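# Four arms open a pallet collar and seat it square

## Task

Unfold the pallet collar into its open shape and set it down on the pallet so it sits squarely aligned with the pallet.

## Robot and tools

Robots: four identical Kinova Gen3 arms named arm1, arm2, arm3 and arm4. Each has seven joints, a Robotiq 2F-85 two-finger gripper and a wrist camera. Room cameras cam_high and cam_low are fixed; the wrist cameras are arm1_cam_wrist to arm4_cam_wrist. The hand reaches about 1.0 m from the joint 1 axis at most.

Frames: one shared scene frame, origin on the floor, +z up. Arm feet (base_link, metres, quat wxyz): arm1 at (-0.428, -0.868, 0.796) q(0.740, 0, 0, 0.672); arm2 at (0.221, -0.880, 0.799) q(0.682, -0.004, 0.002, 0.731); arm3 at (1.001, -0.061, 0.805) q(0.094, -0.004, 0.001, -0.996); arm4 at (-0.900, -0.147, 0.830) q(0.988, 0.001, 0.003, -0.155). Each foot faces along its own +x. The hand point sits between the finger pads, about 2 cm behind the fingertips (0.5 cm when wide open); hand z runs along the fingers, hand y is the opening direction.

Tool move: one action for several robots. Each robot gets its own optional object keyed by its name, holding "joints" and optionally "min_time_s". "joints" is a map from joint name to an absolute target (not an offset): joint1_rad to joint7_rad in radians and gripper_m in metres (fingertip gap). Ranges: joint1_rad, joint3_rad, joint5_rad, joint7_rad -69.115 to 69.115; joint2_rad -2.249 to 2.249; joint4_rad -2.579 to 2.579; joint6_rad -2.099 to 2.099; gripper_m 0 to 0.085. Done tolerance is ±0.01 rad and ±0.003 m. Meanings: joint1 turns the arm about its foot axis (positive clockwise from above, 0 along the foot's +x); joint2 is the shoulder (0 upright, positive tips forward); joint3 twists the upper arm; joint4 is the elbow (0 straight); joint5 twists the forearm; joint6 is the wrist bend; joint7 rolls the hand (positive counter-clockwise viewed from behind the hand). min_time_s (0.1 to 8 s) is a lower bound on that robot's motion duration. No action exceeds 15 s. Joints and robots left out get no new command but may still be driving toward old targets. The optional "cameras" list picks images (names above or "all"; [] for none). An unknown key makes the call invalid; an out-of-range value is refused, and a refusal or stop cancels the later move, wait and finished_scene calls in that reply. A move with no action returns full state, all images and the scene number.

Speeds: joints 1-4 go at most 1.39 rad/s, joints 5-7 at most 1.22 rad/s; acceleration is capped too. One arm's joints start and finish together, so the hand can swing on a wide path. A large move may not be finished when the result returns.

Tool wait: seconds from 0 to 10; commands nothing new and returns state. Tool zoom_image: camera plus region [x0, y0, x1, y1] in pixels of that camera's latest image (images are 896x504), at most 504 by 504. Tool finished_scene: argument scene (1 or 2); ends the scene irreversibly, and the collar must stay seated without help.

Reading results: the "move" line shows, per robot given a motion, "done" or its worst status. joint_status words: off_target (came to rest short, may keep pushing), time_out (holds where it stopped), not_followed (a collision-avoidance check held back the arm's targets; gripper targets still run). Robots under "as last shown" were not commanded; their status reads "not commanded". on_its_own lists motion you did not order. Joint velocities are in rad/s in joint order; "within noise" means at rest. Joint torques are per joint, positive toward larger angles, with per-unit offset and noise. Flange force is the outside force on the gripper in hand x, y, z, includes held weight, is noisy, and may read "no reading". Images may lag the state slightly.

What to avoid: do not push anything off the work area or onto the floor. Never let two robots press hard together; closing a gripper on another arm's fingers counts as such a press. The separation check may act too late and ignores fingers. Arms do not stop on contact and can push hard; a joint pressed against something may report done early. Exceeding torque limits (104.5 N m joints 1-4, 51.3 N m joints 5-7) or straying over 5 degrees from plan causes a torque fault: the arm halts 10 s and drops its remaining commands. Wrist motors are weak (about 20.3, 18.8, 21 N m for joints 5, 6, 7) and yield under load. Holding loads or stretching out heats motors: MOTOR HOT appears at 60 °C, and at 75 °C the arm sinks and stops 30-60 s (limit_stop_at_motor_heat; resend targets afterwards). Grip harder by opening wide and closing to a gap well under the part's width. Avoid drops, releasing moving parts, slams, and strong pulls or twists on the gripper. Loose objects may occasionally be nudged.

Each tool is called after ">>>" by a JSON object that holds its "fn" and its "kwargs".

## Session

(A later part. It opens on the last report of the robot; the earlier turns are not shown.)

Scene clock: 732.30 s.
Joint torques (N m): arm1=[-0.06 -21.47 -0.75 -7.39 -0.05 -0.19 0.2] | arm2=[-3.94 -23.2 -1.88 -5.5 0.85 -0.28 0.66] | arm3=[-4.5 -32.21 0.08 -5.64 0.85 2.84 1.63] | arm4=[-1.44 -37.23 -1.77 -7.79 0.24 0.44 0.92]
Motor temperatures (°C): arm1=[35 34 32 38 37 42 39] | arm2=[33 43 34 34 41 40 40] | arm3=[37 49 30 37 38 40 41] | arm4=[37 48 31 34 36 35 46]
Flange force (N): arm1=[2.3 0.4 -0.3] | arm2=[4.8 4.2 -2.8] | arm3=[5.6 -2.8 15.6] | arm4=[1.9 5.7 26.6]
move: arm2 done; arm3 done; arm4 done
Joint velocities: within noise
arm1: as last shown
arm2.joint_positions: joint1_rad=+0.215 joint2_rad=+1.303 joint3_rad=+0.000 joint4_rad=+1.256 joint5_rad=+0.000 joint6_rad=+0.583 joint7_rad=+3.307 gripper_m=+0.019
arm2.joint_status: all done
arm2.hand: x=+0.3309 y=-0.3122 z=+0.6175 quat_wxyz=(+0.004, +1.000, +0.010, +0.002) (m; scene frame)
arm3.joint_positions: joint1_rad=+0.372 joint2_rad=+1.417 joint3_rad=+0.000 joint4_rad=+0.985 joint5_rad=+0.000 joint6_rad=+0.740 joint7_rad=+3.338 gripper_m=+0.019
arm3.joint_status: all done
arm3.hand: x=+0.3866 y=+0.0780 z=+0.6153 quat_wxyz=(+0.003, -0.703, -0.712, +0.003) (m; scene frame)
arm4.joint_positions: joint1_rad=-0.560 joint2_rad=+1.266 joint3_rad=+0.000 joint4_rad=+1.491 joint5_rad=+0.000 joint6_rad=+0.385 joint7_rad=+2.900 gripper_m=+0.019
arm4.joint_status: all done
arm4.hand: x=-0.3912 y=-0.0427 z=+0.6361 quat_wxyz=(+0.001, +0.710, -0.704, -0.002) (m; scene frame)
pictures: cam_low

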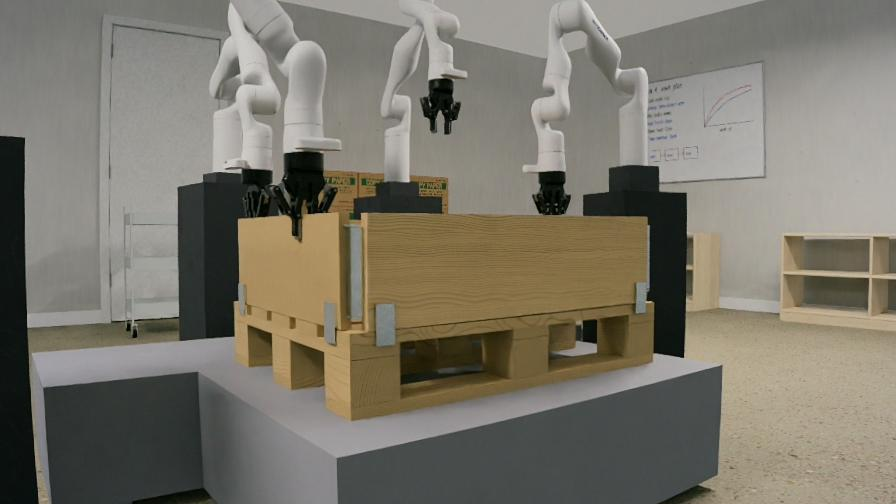

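>>> {"fn": "zoom_image", "kwargs": {"camera": "cam_low", "region": [225, 190, 425, 360]}}

>>> {"fn": "zoom_image", "kwargs": {"camera": "cam_low", "region": [500, 190, 680, 350]}}

Scaled by 2.520 from the camera's 896x504 image, which has a finer 1280x720 frame.

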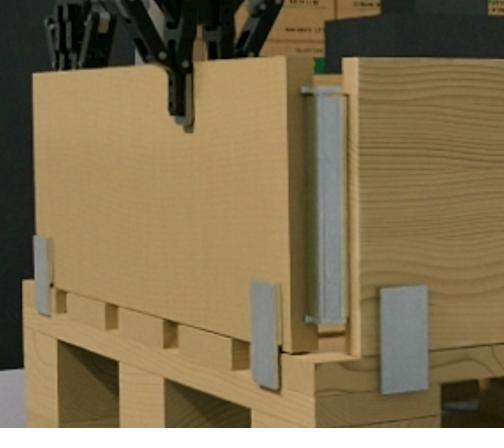

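Scaled by 2.800 from the camera's 896x504 image, which has a finer 1280x720 frame.

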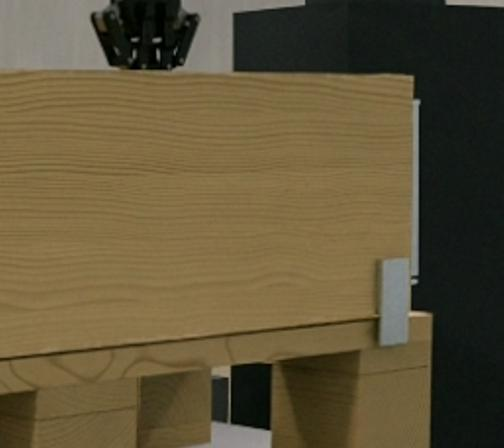

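>>> {"fn": "move", "kwargs": {"arm3": {"joints": {"joint2_rad": 1.4215, "joint4_rad": 0.9816, "joint6_rad": 0.7385}, "min_time_s": 1.2}, "arm4": {"joints": {"joint2_rad": 1.2702, "joint4_rad": 1.4885, "joint6_rad": 0.3829}, "min_time_s": 1.2}, "cameras": ["cam_low"]}}

>>> {"fn": "zoom_image", "kwargs": {"camera": "cam_low", "region": [225, 190, 425, 360]}}

Scene clock: 735.73 s.
Joint torques (N m): arm1=[-0.03 -21.53 -0.75 -7.38 -0.09 -0.17 0.28] | arm2=[-2.63 -23.53 -1.05 -5.59 0.87 -0.27 0.55] | arm3=[-4.42 -26.85 0.36 -5.65 1.19 1.21 1.74] | arm4=[-1.15 -36.56 -1.67 -7.6 0.1 0.48 0.82]
Motor temperatures (°C): arm1=[35 34 32 38 37 42 39] | arm2=[33 43 34 34 41 40 40] | arm3=[37 49 30 36 38 40 41] | arm4=[37 48 31 34 36 35 46]
Flange force (N): arm1=[2.5 0.3 -0.2] | arm2=[2.8 3.9 -2.2] | arm3=[4.3 1.3 3.3] | arm4=[1.5 5.9 25.3]
move: arm3 done; arm4 done
Joint velocities: within noise
arm1, arm2: as last shown
arm2.hand: x=+0.3308 y=-0.3123 z=+0.6175 quat_wxyz=(+0.004, +1.000, +0.010, +0.002) (m; scene frame)
arm3.joint_positions: joint1_rad=+0.372 joint2_rad=+1.422 joint3_rad=+0.000 joint4_rad=+0.982 joint5_rad=+0.000 joint6_rad=+0.738 joint7_rad=+3.338 gripper_m=+0.019
arm3.joint_status: all done
arm3.hand: x=+0.3865 y=+0.0780 z=+0.6133 quat_wxyz=(+0.003, -0.703, -0.712, +0.003) (m; scene frame)
arm4.joint_positions: joint1_rad=-0.560 joint2_rad=+1.270 joint3_rad=+0.000 joint4_rad=+1.488 joint5_rad=+0.000 joint6_rad=+0.383 joint7_rad=+2.900 gripper_m=+0.019
arm4.joint_status: all done
arm4.hand: x=-0.3913 y=-0.0427 z=+0.6341 quat_wxyz=(+0.001, +0.710, -0.704, -0.002) (m; scene frame)
pictures: cam_low

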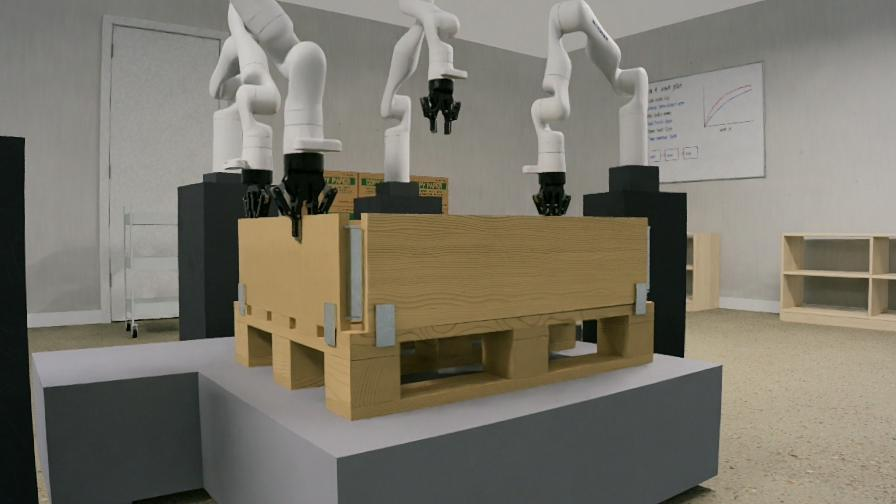

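Scaled by 2.520 from the camera's 896x504 image, which has a finer 1280x720 frame.

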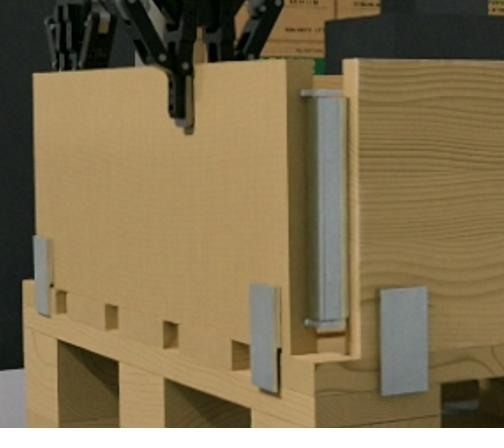

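>>> {"fn": "move", "kwargs": {"arm4": {"joints": {"joint2_rad": 1.2746, "joint4_rad": 1.4860, "joint6_rad": 0.3810}, "min_time_s": 1.2}, "cameras": ["cam_low"]}}

>>> {"fn": "zoom_image", "kwargs": {"camera": "cam_low", "region": [500, 190, 680, 350]}}

Scene clock: 737.83 s.
Joint torques (N m): arm1=[-0.07 -21.54 -0.74 -7.48 -0.06 -0.18 0.25] | arm2=[-1.68 -23.79 -0.44 -5.65 0.85 -0.25 0.46] | arm3=[-4 -25.36 0.63 -3.84 1.21 2.09 1.64] | arm4=[-0.96 -35.09 -1.41 -7.54 0.17 0.44 0.79]
Motor temperatures (°C): arm1=[35 34 32 38 37 42 39] | arm2=[33 43 34 34 41 40 40] | arm3=[37 48 30 36 38 40 41] | arm4=[37 48 31 34 36 35 46]
Flange force (N): arm1=[2.1 0.3 -0.1] | arm2=[1.3 3.6 -1.7] | arm3=[4.7 -2.9 3.4] | arm4=[1.4 7.0 22.0]
move: arm4 done
Joint velocities: within noise
arm1, arm2, arm3: as last shown
arm2.hand: x=+0.3308 y=-0.3122 z=+0.6175 quat_wxyz=(+0.004, +1.000, +0.010, +0.002) (m; scene frame)
arm4.joint_positions: joint1_rad=-0.560 joint2_rad=+1.275 joint3_rad=+0.000 joint4_rad=+1.486 joint5_rad=+0.000 joint6_rad=+0.381 joint7_rad=+2.900 gripper_m=+0.019
arm4.joint_status: all done
arm4.hand: x=-0.3913 y=-0.0427 z=+0.6321 quat_wxyz=(+0.001, +0.710, -0.704, -0.002) (m; scene frame)
pictures: cam_low

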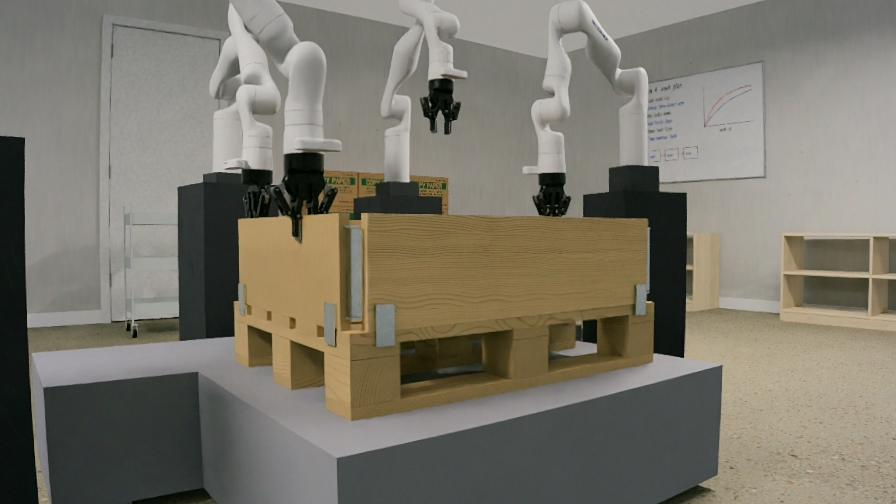

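Scaled by 2.800 from the camera's 896x504 image, which has a finer 1280x720 frame.

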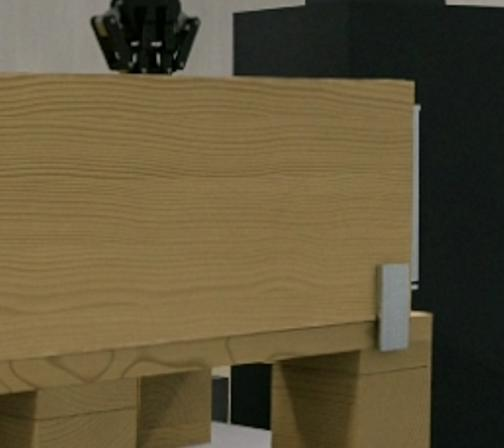

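>>> {"fn": "move", "kwargs": {"arm4": {"joints": {"joint2_rad": 1.2790, "joint4_rad": 1.4835, "joint6_rad": 0.3791}, "min_time_s": 1.2}, "cameras": ["cam_low"]}}

>>> {"fn": "zoom_image", "kwargs": {"camera": "cam_low", "region": [500, 190, 680, 350]}}

Scene clock: 740.57 s.
Joint torques (N m): arm1=[-0.09 -21.48 -0.82 -7.36 -0.1 -0.19 0.3] | arm2=[-1.58 -23.64 -0.65 -5.68 0.75 -0.25 0.48] | arm3=[-3.5 -24.39 0.89 -3.35 1.27 2.06 1.58] | arm4=[-1.46 -32.32 -1.94 -7.41 0.03 0.34 0.69]
Motor temperatures (°C): arm1=[35 34 32 38 37 42 39] | arm2=[33 43 34 34 41 40 40] | arm3=[37 48 30 36 38 40 41] | arm4=[37 48 31 34 36 35 46]
Flange force (N): arm1=[2.5 0.3 -0.3] | arm2=[1.0 3.9 -2.0] | arm3=[4.3 -4.0 2.1] | arm4=[2.9 8.5 15.8]
move: arm4 done
Joint velocities: within noise
arm1, arm2, arm3: as last shown
arm4.joint_positions: joint1_rad=-0.560 joint2_rad=+1.279 joint3_rad=+0.000 joint4_rad=+1.483 joint5_rad=+0.000 joint6_rad=+0.379 joint7_rad=+2.900 gripper_m=+0.019
arm4.joint_status: all done
arm4.hand: x=-0.3913 y=-0.0427 z=+0.6301 quat_wxyz=(+0.001, +0.710, -0.704, -0.002) (m; scene frame)
pictures: cam_low

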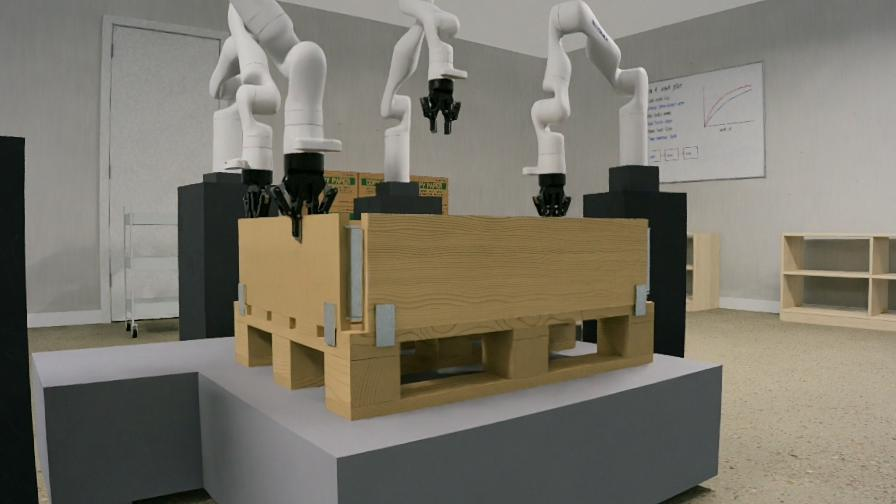

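Scaled by 2.800 from the camera's 896x504 image, which has a finer 1280x720 frame.

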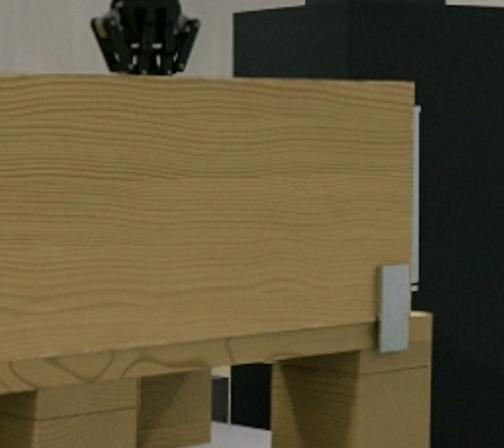

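>>> {"fn": "move", "kwargs": {"arm4": {"joints": {"joint2_rad": 1.2834, "joint4_rad": 1.4810, "joint6_rad": 0.3772}, "min_time_s": 1.2}, "cameras": ["cam_low"]}}

>>> {"fn": "zoom_image", "kwargs": {"camera": "cam_low", "region": [500, 190, 680, 350]}}

Scene clock: 742.93 s.
Joint torques (N m): arm1=[-0.11 -21.53 -0.81 -7.38 -0.11 -0.2 0.28] | arm2=[-0.62 -22.37 0.19 -5.23 0.96 -0.28 0.53] | arm3=[-3.25 -23.89 1.09 -3.05 1.3 2.07 1.64] | arm4=[-1.73 -25.97 -2.16 -6.33 0.09 0.12 0.73]
Motor temperatures (°C): arm1=[35 34 32 38 37 42 39] | arm2=[33 43 34 34 41 40 40] | arm3=[37 48 30 36 38 40 41] | arm4=[37 47 31 34 36 35 46]
Flange force (N): arm1=[2.5 0.4 -0.3] | arm2=[-0.6 3.2 -4.2] | arm3=[4.0 -4.8 1.5] | arm4=[3.5 9.1 2.9]
move: arm4 done
Joint velocities: within noise
arm1, arm2, arm3: as last shown
arm2.hand: x=+0.3308 y=-0.3123 z=+0.6175 quat_wxyz=(+0.004, +1.000, +0.010, +0.002) (m; scene frame)
arm4.joint_positions: joint1_rad=-0.560 joint2_rad=+1.283 joint3_rad=+0.000 joint4_rad=+1.481 joint5_rad=+0.000 joint6_rad=+0.377 joint7_rad=+2.900 gripper_m=+0.019
arm4.joint_status: all done
arm4.hand: x=-0.3913 y=-0.0427 z=+0.6281 quat_wxyz=(+0.001, +0.710, -0.704, -0.002) (m; scene frame)
pictures: cam_low

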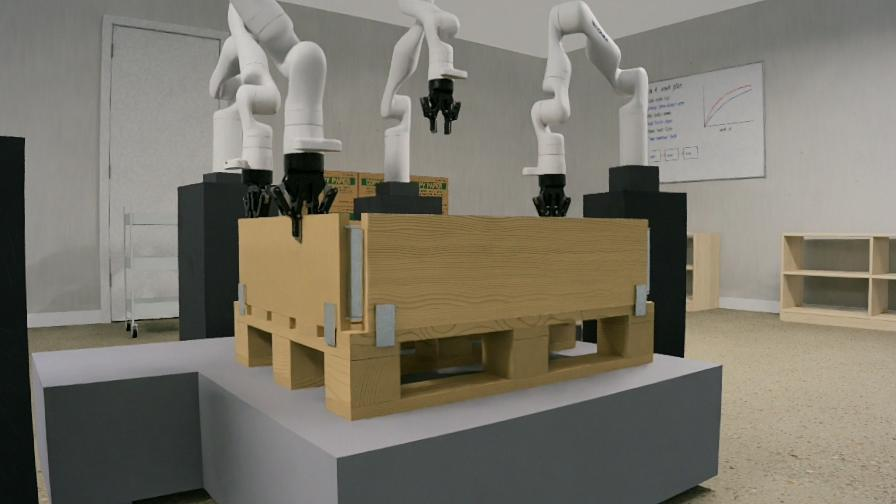

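Scaled by 2.800 from the camera's 896x504 image, which has a finer 1280x720 frame.

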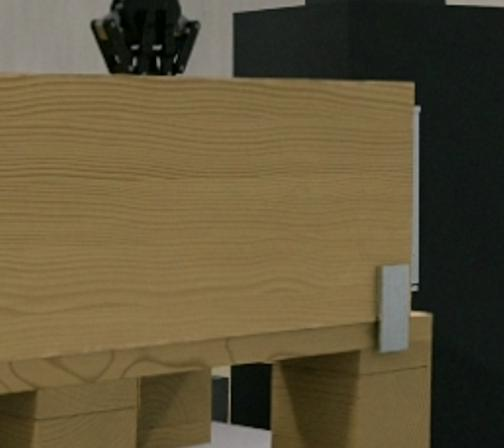

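>>> {"fn": "zoom_image", "kwargs": {"camera": "cam_low", "region": [225, 190, 425, 360]}}

>>> {"fn": "move", "kwargs": {"cameras": ["arm1_cam_wrist", "arm2_cam_wrist", "arm3_cam_wrist", "arm4_cam_wrist"]}}

Scaled by 2.520 from the camera's 896x504 image, which has a finer 1280x720 frame.

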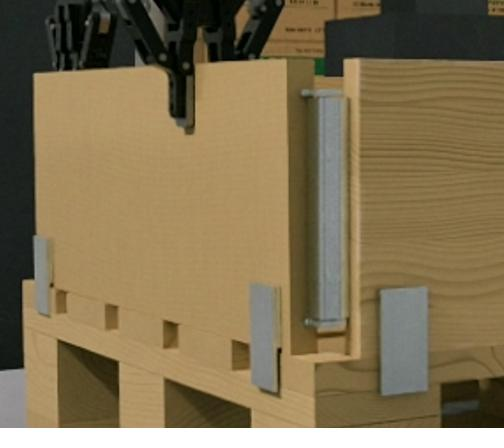

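Scene clock: 743.63 s.
Joint torques (N m): arm1=[-0.05 -21.52 -0.79 -7.36 -0.07 -0.18 0.25] | arm2=[-0.6 -22.35 0.18 -5.25 0.99 -0.25 0.52] | arm3=[-3.39 -23.85 1 -3.05 1.33 2.09 1.64] | arm4=[-1.75 -25.87 -2.14 -6.34 0.11 0.11 0.74]
Motor temperatures (°C): arm1=[35 34 32 38 37 42 39] | arm2=[33 43 34 34 41 40 40] | arm3=[37 48 30 36 38 40 41] | arm4=[37 47 31 34 36 35 46]
Flange force (N): arm1=[2.5 0.4 -0.3] | arm2=[-0.7 3.4 -4.2] | arm3=[4.1 -4.6 1.4] | arm4=[3.5 9.2 2.6]
Joint velocities: within noise
arm1.joint_positions: joint1_rad=+0.188 joint2_rad=+0.734 joint3_rad=+0.000 joint4_rad=+1.380 joint5_rad=+0.000 joint6_rad=+1.028 joint7_rad=+4.996 gripper_m=+0.042
arm1.joint_status: not commanded
arm1.hand: x=-0.2500 y=-0.3457 z=+0.9192 quat_wxyz=(+0.000, +0.707, +0.707, +0.000) (m; scene frame)
arm2.joint_positions: joint1_rad=+0.215 joint2_rad=+1.303 joint3_rad=+0.000 joint4_rad=+1.256 joint5_rad=+0.000 joint6_rad=+0.583 joint7_rad=+3.307 gripper_m=+0.019
arm2.joint_status: not commanded
arm2.hand: x=+0.3308 y=-0.3123 z=+0.6175 quat_wxyz=(+0.004, +1.000, +0.010, +0.002) (m; scene frame)
arm3.joint_positions: joint1_rad=+0.372 joint2_rad=+1.422 joint3_rad=+0.000 joint4_rad=+0.982 joint5_rad=+0.000 joint6_rad=+0.738 joint7_rad=+3.338 gripper_m=+0.019
arm3.joint_status: not commanded
arm3.hand: x=+0.3865 y=+0.0780 z=+0.6133 quat_wxyz=(+0.003, -0.703, -0.712, +0.003) (m; scene frame)
arm4.joint_positions: joint1_rad=-0.560 joint2_rad=+1.283 joint3_rad=+0.000 joint4_rad=+1.481 joint5_rad=+0.000 joint6_rad=+0.377 joint7_rad=+2.900 gripper_m=+0.019
arm4.joint_status: all done
arm4.hand: x=-0.3913 y=-0.0427 z=+0.6281 quat_wxyz=(+0.001, +0.710, -0.704, -0.002) (m; scene frame)
pictures: arm1_cam_wrist, arm2_cam_wrist, arm3_cam_wrist, arm4_cam_wrist

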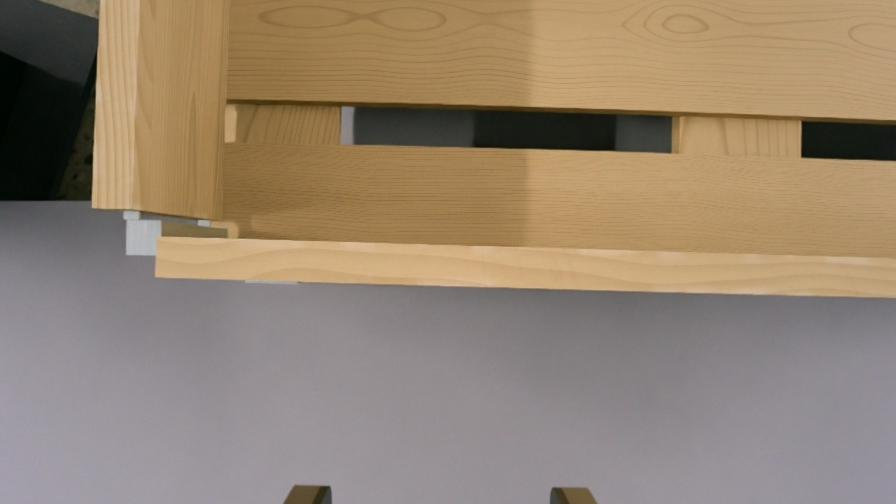

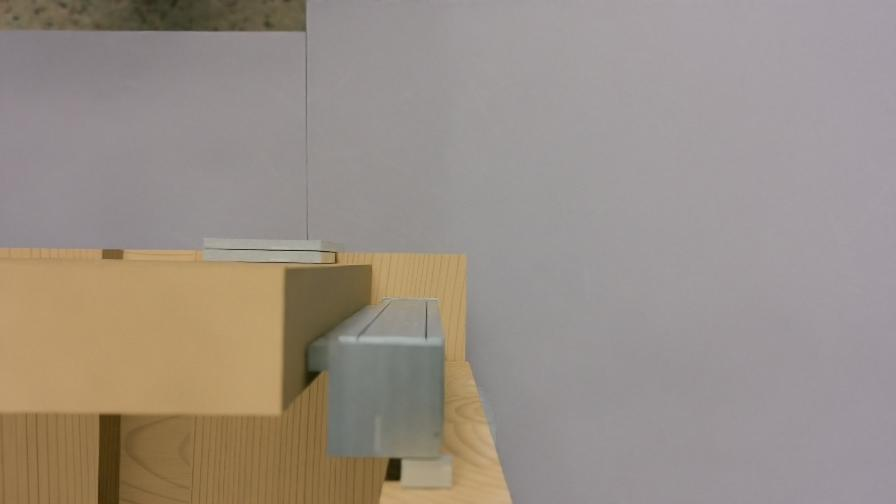

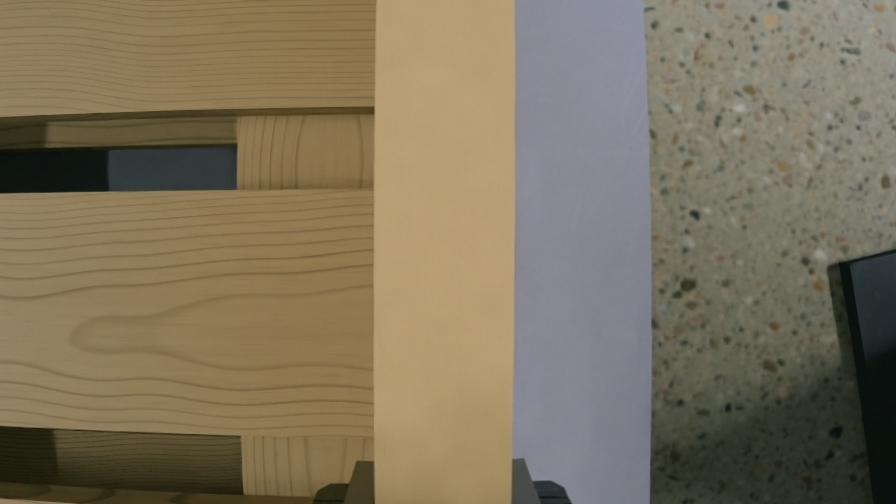

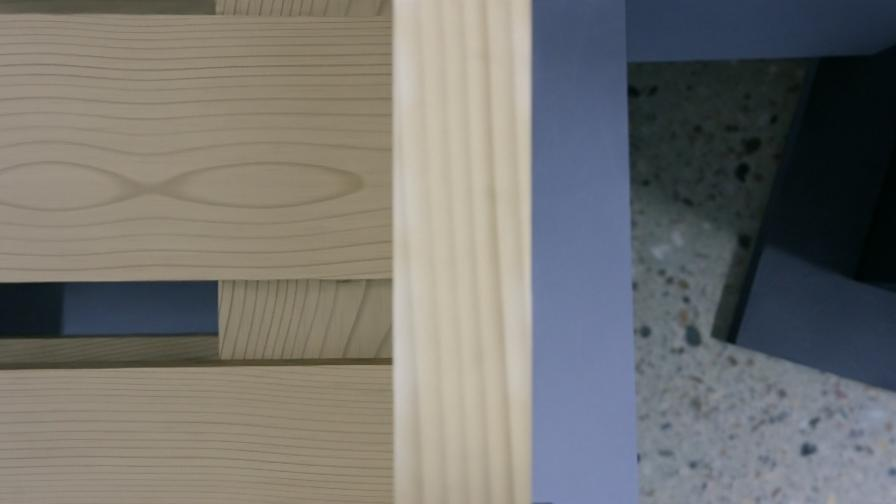

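>>> {"fn": "move", "kwargs": {"arm2": {"joints": {"gripper_m": 0.03}}, "arm3": {"joints": {"gripper_m": 0.03}}, "arm4": {"joints": {"gripper_m": 0.03}}, "cameras": ["cam_low"]}}

>>> {"fn": "zoom_image", "kwargs": {"camera": "cam_low", "region": [225, 190, 425, 360]}}

>>> {"fn": "zoom_image", "kwargs": {"camera": "cam_low", "region": [500, 190, 680, 350]}}

Scene clock: 745.60 s.
Joint torques (N m): arm1=[-0.07 -21.51 -0.84 -7.37 -0.11 -0.11 0.27] | arm2=[0.29 -25.51 0.68 -5.46 0.39 0.1 -0.27] | arm3=[-1.08 -24.66 1.99 -6.16 0.61 0.36 0.37] | arm4=[0.51 -23.05 0.49 -5.28 -0.05 0.1 -0.17]
Motor temperatures (°C): arm1=[35 34 32 38 37 42 39] | arm2=[33 43 34 34 41 40 40] | arm3=[37 48 30 36 38 40 41] | arm4=[37 47 31 34 36 35 46]
Flange force (N): arm1=[2.3 0.3 -0.1] | arm2=[-0.4 1.2 2.5] | arm3=[0.3 4.4 -2.6] | arm4=[0.7 8.1 -2.2]
move: arm2 done; arm3 done; arm4 done
Joint velocities: within noise
arm1: as last shown
arm2.joint_positions: joint1_rad=+0.215 joint2_rad=+1.303 joint3_rad=+0.000 joint4_rad=+1.256 joint5_rad=+0.000 joint6_rad=+0.583 joint7_rad=+3.307 gripper_m=+0.030
arm2.joint_status: all done
arm2.hand: x=+0.3309 y=-0.3123 z=+0.6175 quat_wxyz=(+0.004, +1.000, +0.010, +0.002) (m; scene frame)
arm3.joint_positions: joint1_rad=+0.372 joint2_rad=+1.422 joint3_rad=+0.000 joint4_rad=+0.982 joint5_rad=+0.000 joint6_rad=+0.738 joint7_rad=+3.338 gripper_m=+0.030
arm3.joint_status: all done
arm3.hand: x=+0.3865 y=+0.0780 z=+0.6133 quat_wxyz=(+0.003, -0.703, -0.712, +0.003) (m; scene frame)
arm4.joint_positions: joint1_rad=-0.560 joint2_rad=+1.283 joint3_rad=+0.000 joint4_rad=+1.481 joint5_rad=+0.000 joint6_rad=+0.377 joint7_rad=+2.900 gripper_m=+0.030
arm4.joint_status: all done
arm4.hand: x=-0.3914 y=-0.0427 z=+0.6281 quat_wxyz=(+0.001, +0.710, -0.704, -0.002) (m; scene frame)
pictures: cam_low

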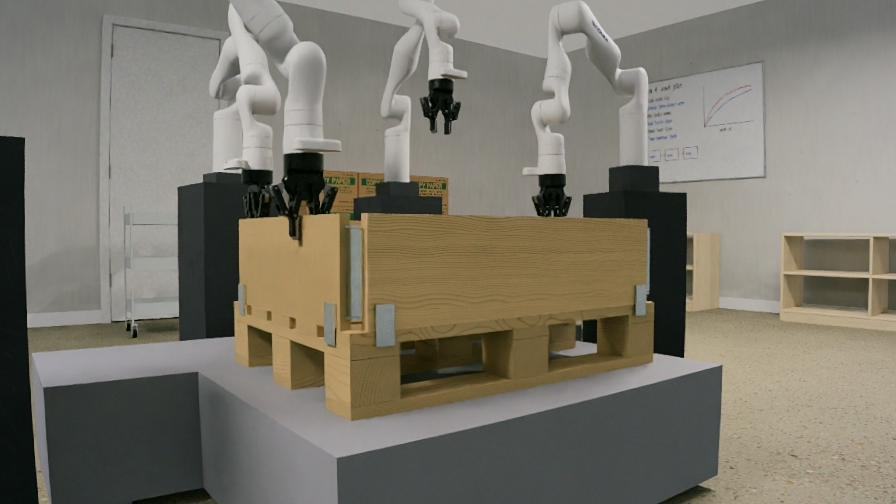

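Scaled by 2.520 from the camera's 896x504 image, which has a finer 1280x720 frame.

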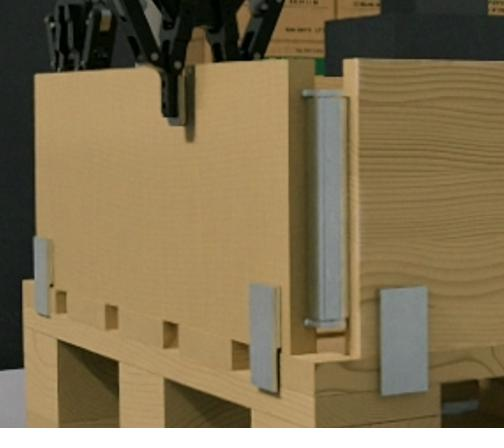

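Scaled by 2.800 from the camera's 896x504 image, which has a finer 1280x720 frame.

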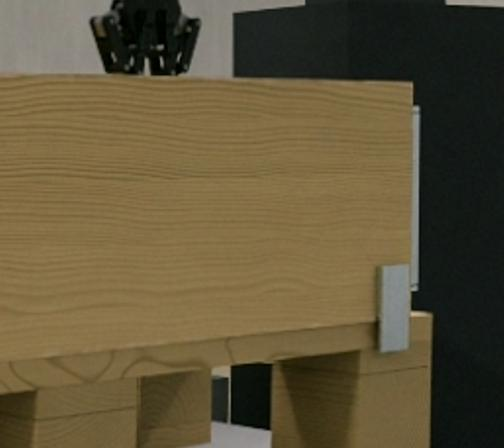

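>>> {"fn": "move", "kwargs": {"arm2": {"joints": {"gripper_m": 0.05}}, "arm3": {"joints": {"gripper_m": 0.05}}, "arm4": {"joints": {"gripper_m": 0.05}}}}

>>> {"fn": "move", "kwargs": {"arm2": {"joints": {"joint2_rad": 1.2212, "joint4_rad": 1.2971, "joint6_rad": 0.6233}, "min_time_s": 2}, "arm3": {"joints": {"joint2_rad": 1.3394, "joint4_rad": 1.0351, "joint6_rad": 0.7670}, "min_time_s": 2}, "arm4": {"joints": {"joint2_rad": 1.1957, "joint4_rad": 1.5271, "joint6_rad": 0.4188}, "min_time_s": 2}, "cameras": ["cam_low"]}}

>>> {"fn": "zoom_image", "kwargs": {"camera": "cam_low", "region": [225, 190, 425, 360]}}

>>> {"fn": "zoom_image", "kwargs": {"camera": "cam_low", "region": [500, 190, 680, 350]}}

Scene clock: 750.00 s.
Joint torques (N m): arm1=[-0.04 -21.48 -0.73 -7.42 -0.08 -0.22 0.27] | arm2=[0.33 -25.53 0.72 -5.45 0.4 0.11 -0.25] | arm3=[-1.05 -24.71 2.07 -6.21 0.59 0.3 0.33] | arm4=[0.53 -23.08 0.5 -5.28 -0.04 0.07 -0.17]
Motor temperatures (°C): arm1=[35 34 32 38 37 42 39] | arm2=[33 43 34 34 41 40 40] | arm3=[37 48 30 36 38 40 41] | arm4=[37 47 31 34 36 35 46]
Flange force (N): arm1=[2.3 0.2 -0.3] | arm2=[-0.5 1.1 2.5] | arm3=[0.3 4.4 -2.6] | arm4=[0.6 8.0 -2.2]
move: arm2 done; arm3 done; arm4 done
Joint velocities: within noise
arm1: as last shown
arm2.joint_positions: joint1_rad=+0.215 joint2_rad=+1.303 joint3_rad=+0.000 joint4_rad=+1.256 joint5_rad=+0.000 joint6_rad=+0.583 joint7_rad=+3.307 gripper_m=+0.050
arm2.joint_status: all done
arm2.hand: x=+0.3308 y=-0.3123 z=+0.6175 quat_wxyz=(+0.004, +1.000, +0.010, +0.002) (m; scene frame)
arm3.joint_positions: joint1_rad=+0.372 joint2_rad=+1.422 joint3_rad=+0.000 joint4_rad=+0.982 joint5_rad=+0.000 joint6_rad=+0.738 joint7_rad=+3.338 gripper_m=+0.050
arm3.joint_status: all done
arm3.hand: x=+0.3865 y=+0.0780 z=+0.6133 quat_wxyz=(+0.003, -0.703, -0.712, +0.003) (m; scene frame)
arm4.joint_positions: joint1_rad=-0.560 joint2_rad=+1.283 joint3_rad=+0.000 joint4_rad=+1.481 joint5_rad=+0.000 joint6_rad=+0.377 joint7_rad=+2.900 gripper_m=+0.050
arm4.joint_status: all done
arm4.hand: x=-0.3913 y=-0.0427 z=+0.6281 quat_wxyz=(+0.001, +0.710, -0.704, -0.002) (m; scene frame)
pictures: none

Scene clock: 752.30 s.
Joint torques (N m): arm1=[-0.08 -21.48 -0.79 -7.46 -0.06 -0.19 0.26] | arm2=[0.35 -25.44 0.68 -5.8 0.39 0.04 -0.25] | arm3=[-0.98 -24.43 2.06 -6.34 0.63 0.31 0.37] | arm4=[0.51 -22.92 0.48 -5.66 -0.07 0.04 -0.16]
Motor temperatures (°C): arm1=[35 34 32 38 37 42 39] | arm2=[33 43 34 34 41 40 40] | arm3=[37 48 30 36 38 40 41] | arm4=[37 47 31 34 36 35 46]
Flange force (N): arm1=[2.1 0.3 -0.2] | arm2=[-0.4 0.9 2.7] | arm3=[0.1 4.3 -2.5] | arm4=[0.6 7.9 -1.5]
move: arm2 done; arm3 done; arm4 done
Joint velocities: within noise
arm1: as last shown
arm2.joint_positions: joint1_rad=+0.215 joint2_rad=+1.221 joint3_rad=+0.000 joint4_rad=+1.297 joint5_rad=+0.000 joint6_rad=+0.623 joint7_rad=+3.307 gripper_m=+0.050
arm2.joint_status: all done
arm2.hand: x=+0.3307 y=-0.3119 z=+0.6574 quat_wxyz=(+0.004, +1.000, +0.010, +0.002) (m; scene frame)
arm3.joint_positions: joint1_rad=+0.372 joint2_rad=+1.339 joint3_rad=+0.000 joint4_rad=+1.035 joint5_rad=+0.000 joint6_rad=+0.767 joint7_rad=+3.338 gripper_m=+0.050
arm3.joint_status: all done
arm3.hand: x=+0.3868 y=+0.0780 z=+0.6534 quat_wxyz=(+0.003, -0.703, -0.712, +0.003) (m; scene frame)
arm4.joint_positions: joint1_rad=-0.560 joint2_rad=+1.196 joint3_rad=+0.000 joint4_rad=+1.527 joint5_rad=+0.000 joint6_rad=+0.419 joint7_rad=+2.900 gripper_m=+0.050
arm4.joint_status: all done
arm4.hand: x=-0.3911 y=-0.0428 z=+0.6681 quat_wxyz=(+0.001, +0.710, -0.704, -0.002) (m; scene frame)
pictures: cam_low

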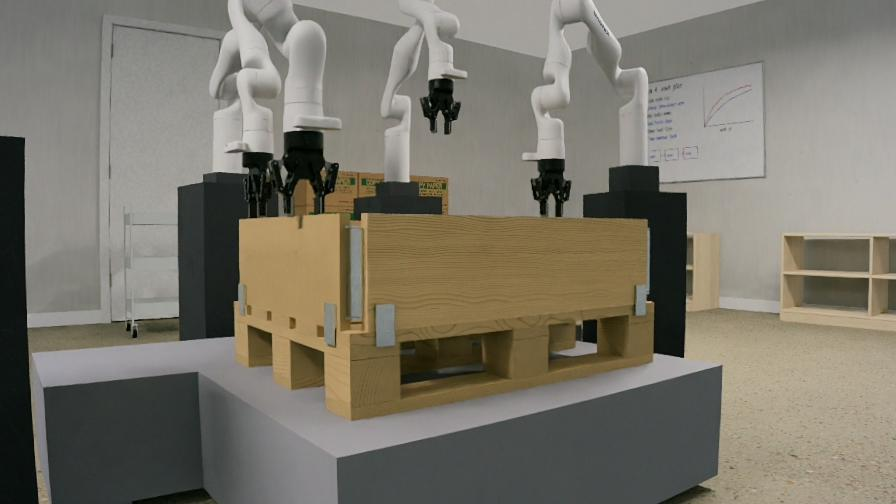

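Scaled by 2.520 from the camera's 896x504 image, which has a finer 1280x720 frame.

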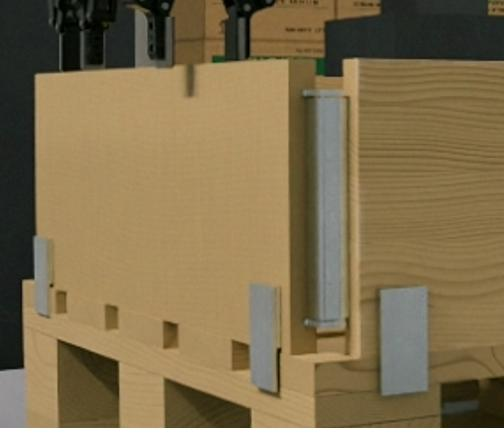

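Scaled by 2.800 from the camera's 896x504 image, which has a finer 1280x720 frame.

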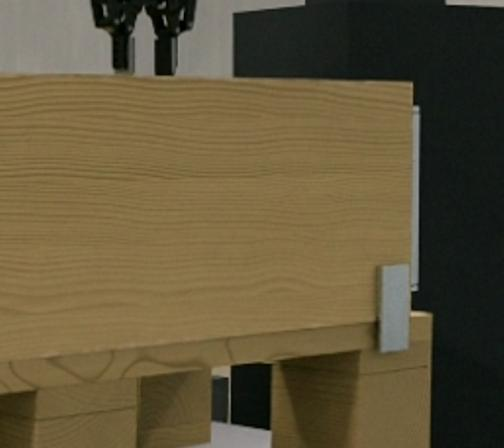

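Free-space offsets confirm release. Raise further, including arm1 out of the way for the top view.

>>> {"fn": "move", "kwargs": {"arm2": {"joints": {"joint2_rad": 1.0149, "joint4_rad": 1.3452, "joint6_rad": 0.7815}, "min_time_s": 2.5}, "arm3": {"joints": {"joint2_rad": 1.1385, "joint4_rad": 1.1061, "joint6_rad": 0.8970}, "min_time_s": 2.5}, "arm4": {"joints": {"joint2_rad": 0.9659, "joint4_rad": 1.5920, "joint6_rad": 0.5837}, "min_time_s": 2.5}, "cameras": ["all"]}}

>>> {"fn": "zoom_image", "kwargs": {"camera": "cam_high", "region": [360, 160, 530, 330]}}

>>> {"fn": "zoom_image", "kwargs": {"camera": "cam_low", "region": [320, 200, 660, 420]}}

Scene clock: 756.20 s.
Joint torques (N m): arm1=[-0.05 -21.51 -0.79 -7.43 -0.11 -0.2 0.25] | arm2=[0.33 -24.69 0.61 -6.91 0.43 0.03 -0.26] | arm3=[-0.94 -23.89 2.05 -7.14 0.57 0.36 0.36] | arm4=[0.5 -22.09 0.47 -7.05 -0.05 0.05 -0.17]
Motor temperatures (°C): arm1=[35 34 32 38 37 42 39] | arm2=[33 43 34 34 41 40 40] | arm3=[37 48 30 36 38 40 41] | arm4=[37 47 31 34 36 35 46]
Flange force (N): arm1=[2.2 0.3 -0.2] | arm2=[-0.3 0.6 2.7] | arm3=[0.0 4.6 -1.6] | arm4=[0.7 8.1 0.2]
move: arm2 done; arm3 done; arm4 done
Joint velocities: within noise
arm1: as last shown
arm2.joint_positions: joint1_rad=+0.215 joint2_rad=+1.015 joint3_rad=+0.000 joint4_rad=+1.345 joint5_rad=+0.000 joint6_rad=+0.781 joint7_rad=+3.307 gripper_m=+0.050
arm2.joint_status: all done
arm2.hand: x=+0.3302 y=-0.3110 z=+0.7675 quat_wxyz=(+0.004, +1.000, +0.010, +0.002) (m; scene frame)
arm3.joint_positions: joint1_rad=+0.372 joint2_rad=+1.138 joint3_rad=+0.000 joint4_rad=+1.106 joint5_rad=+0.000 joint6_rad=+0.897 joint7_rad=+3.338 gripper_m=+0.050
arm3.joint_status: all done
arm3.hand: x=+0.3877 y=+0.0779 z=+0.7633 quat_wxyz=(+0.003, -0.703, -0.712, +0.003) (m; scene frame)
arm4.joint_positions: joint1_rad=-0.560 joint2_rad=+0.966 joint3_rad=+0.000 joint4_rad=+1.592 joint5_rad=+0.000 joint6_rad=+0.584 joint7_rad=+2.900 gripper_m=+0.050
arm4.joint_status: all done
arm4.hand: x=-0.3905 y=-0.0430 z=+0.7781 quat_wxyz=(+0.001, +0.710, -0.704, -0.002) (m; scene frame)
pictures: arm1_cam_wrist, arm2_cam_wrist, arm3_cam_wrist, arm4_cam_wrist, cam_high, cam_low

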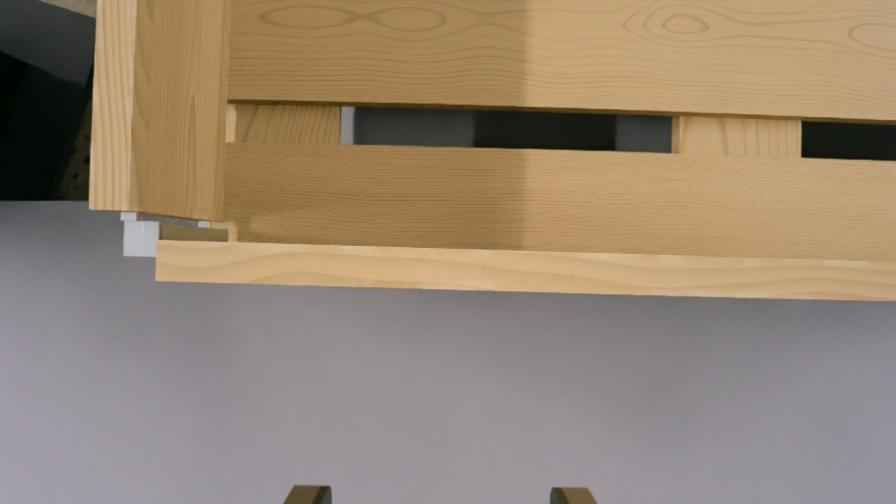

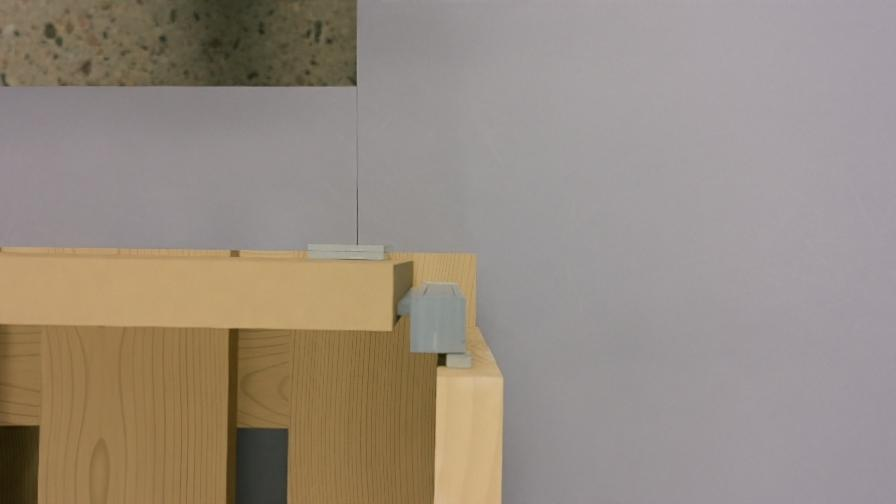

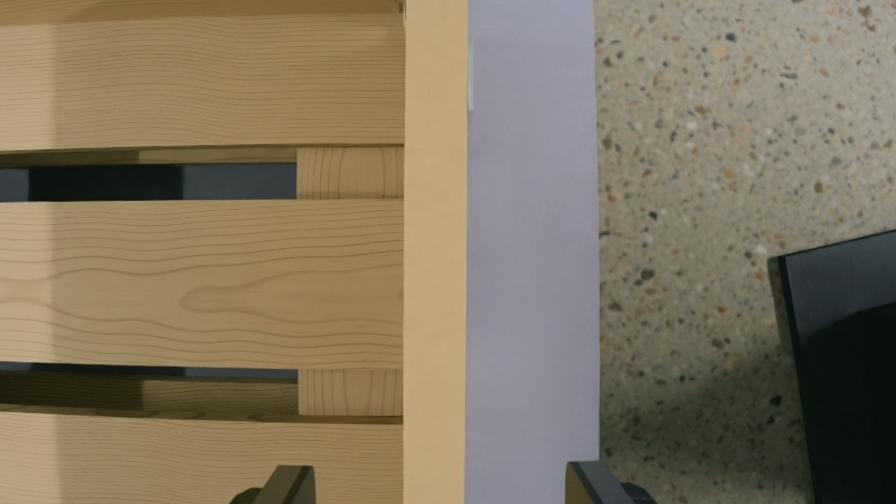

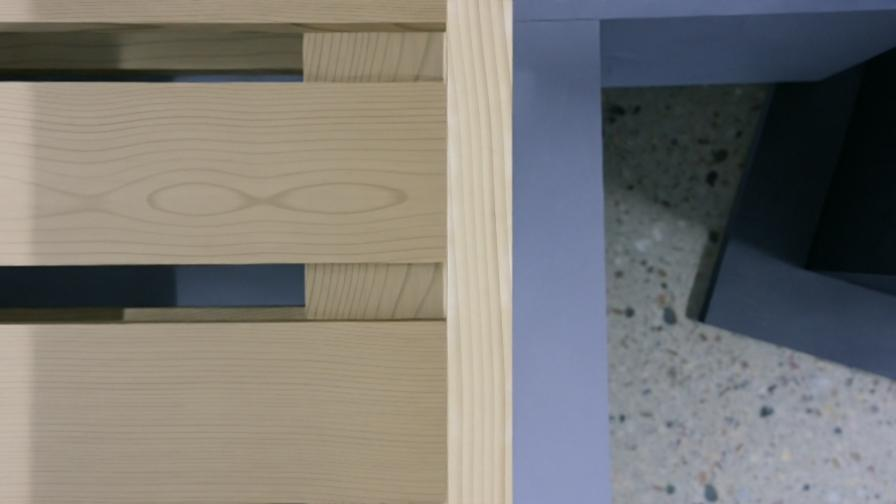

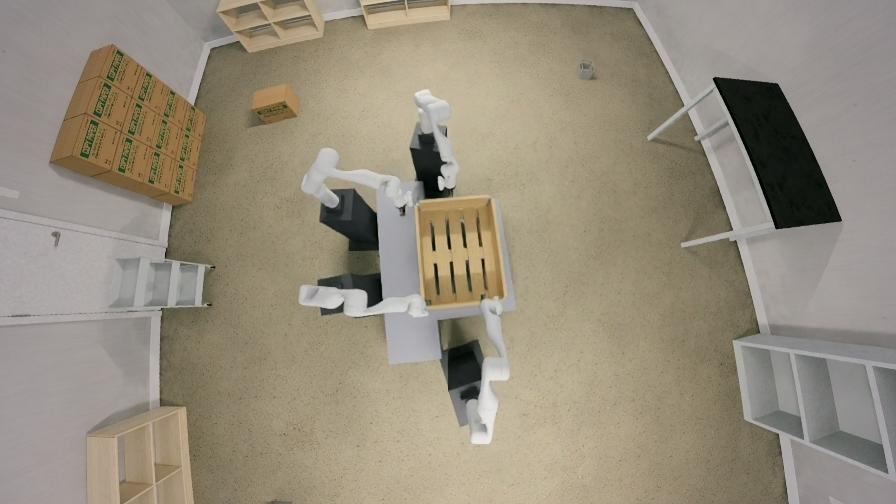

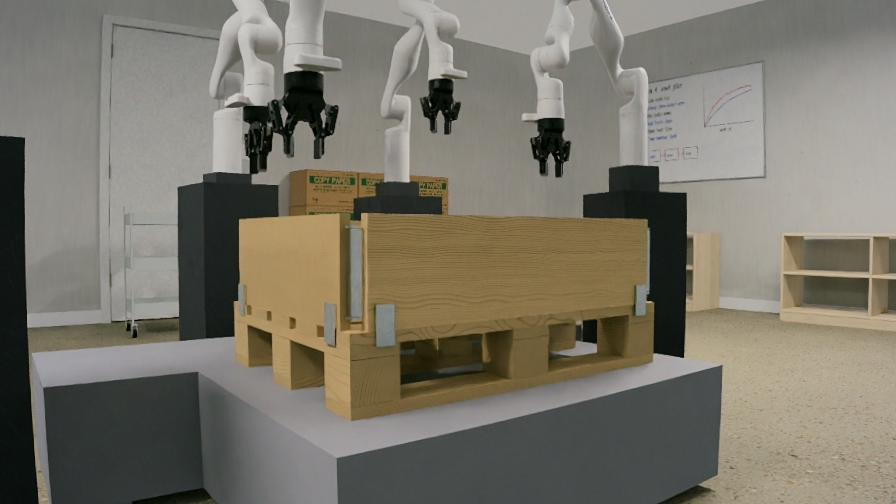

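Scaled by 2.965 from the camera's 896x504 image, which has a finer 1280x720 frame.

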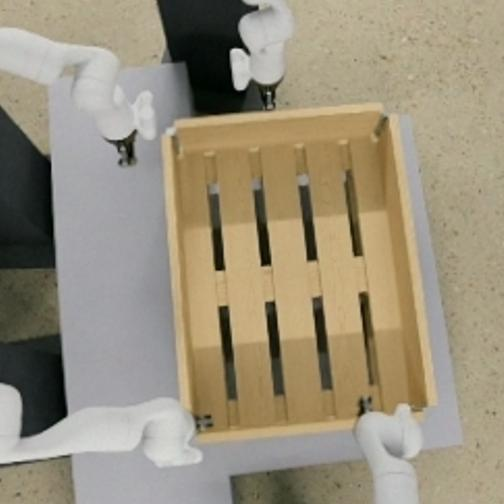

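Scaled by 1.482 from the camera's 896x504 image, which has a finer 1280x720 frame.

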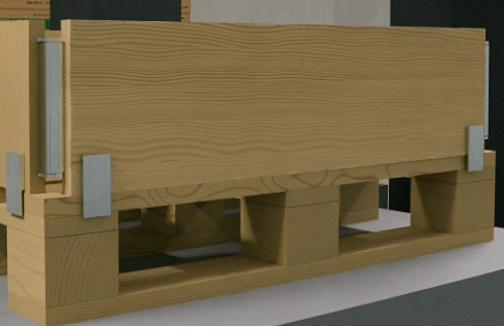

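>>> {"fn": "finished_scene", "kwargs": {"scene": 1}}

The scene is finished: the task was done.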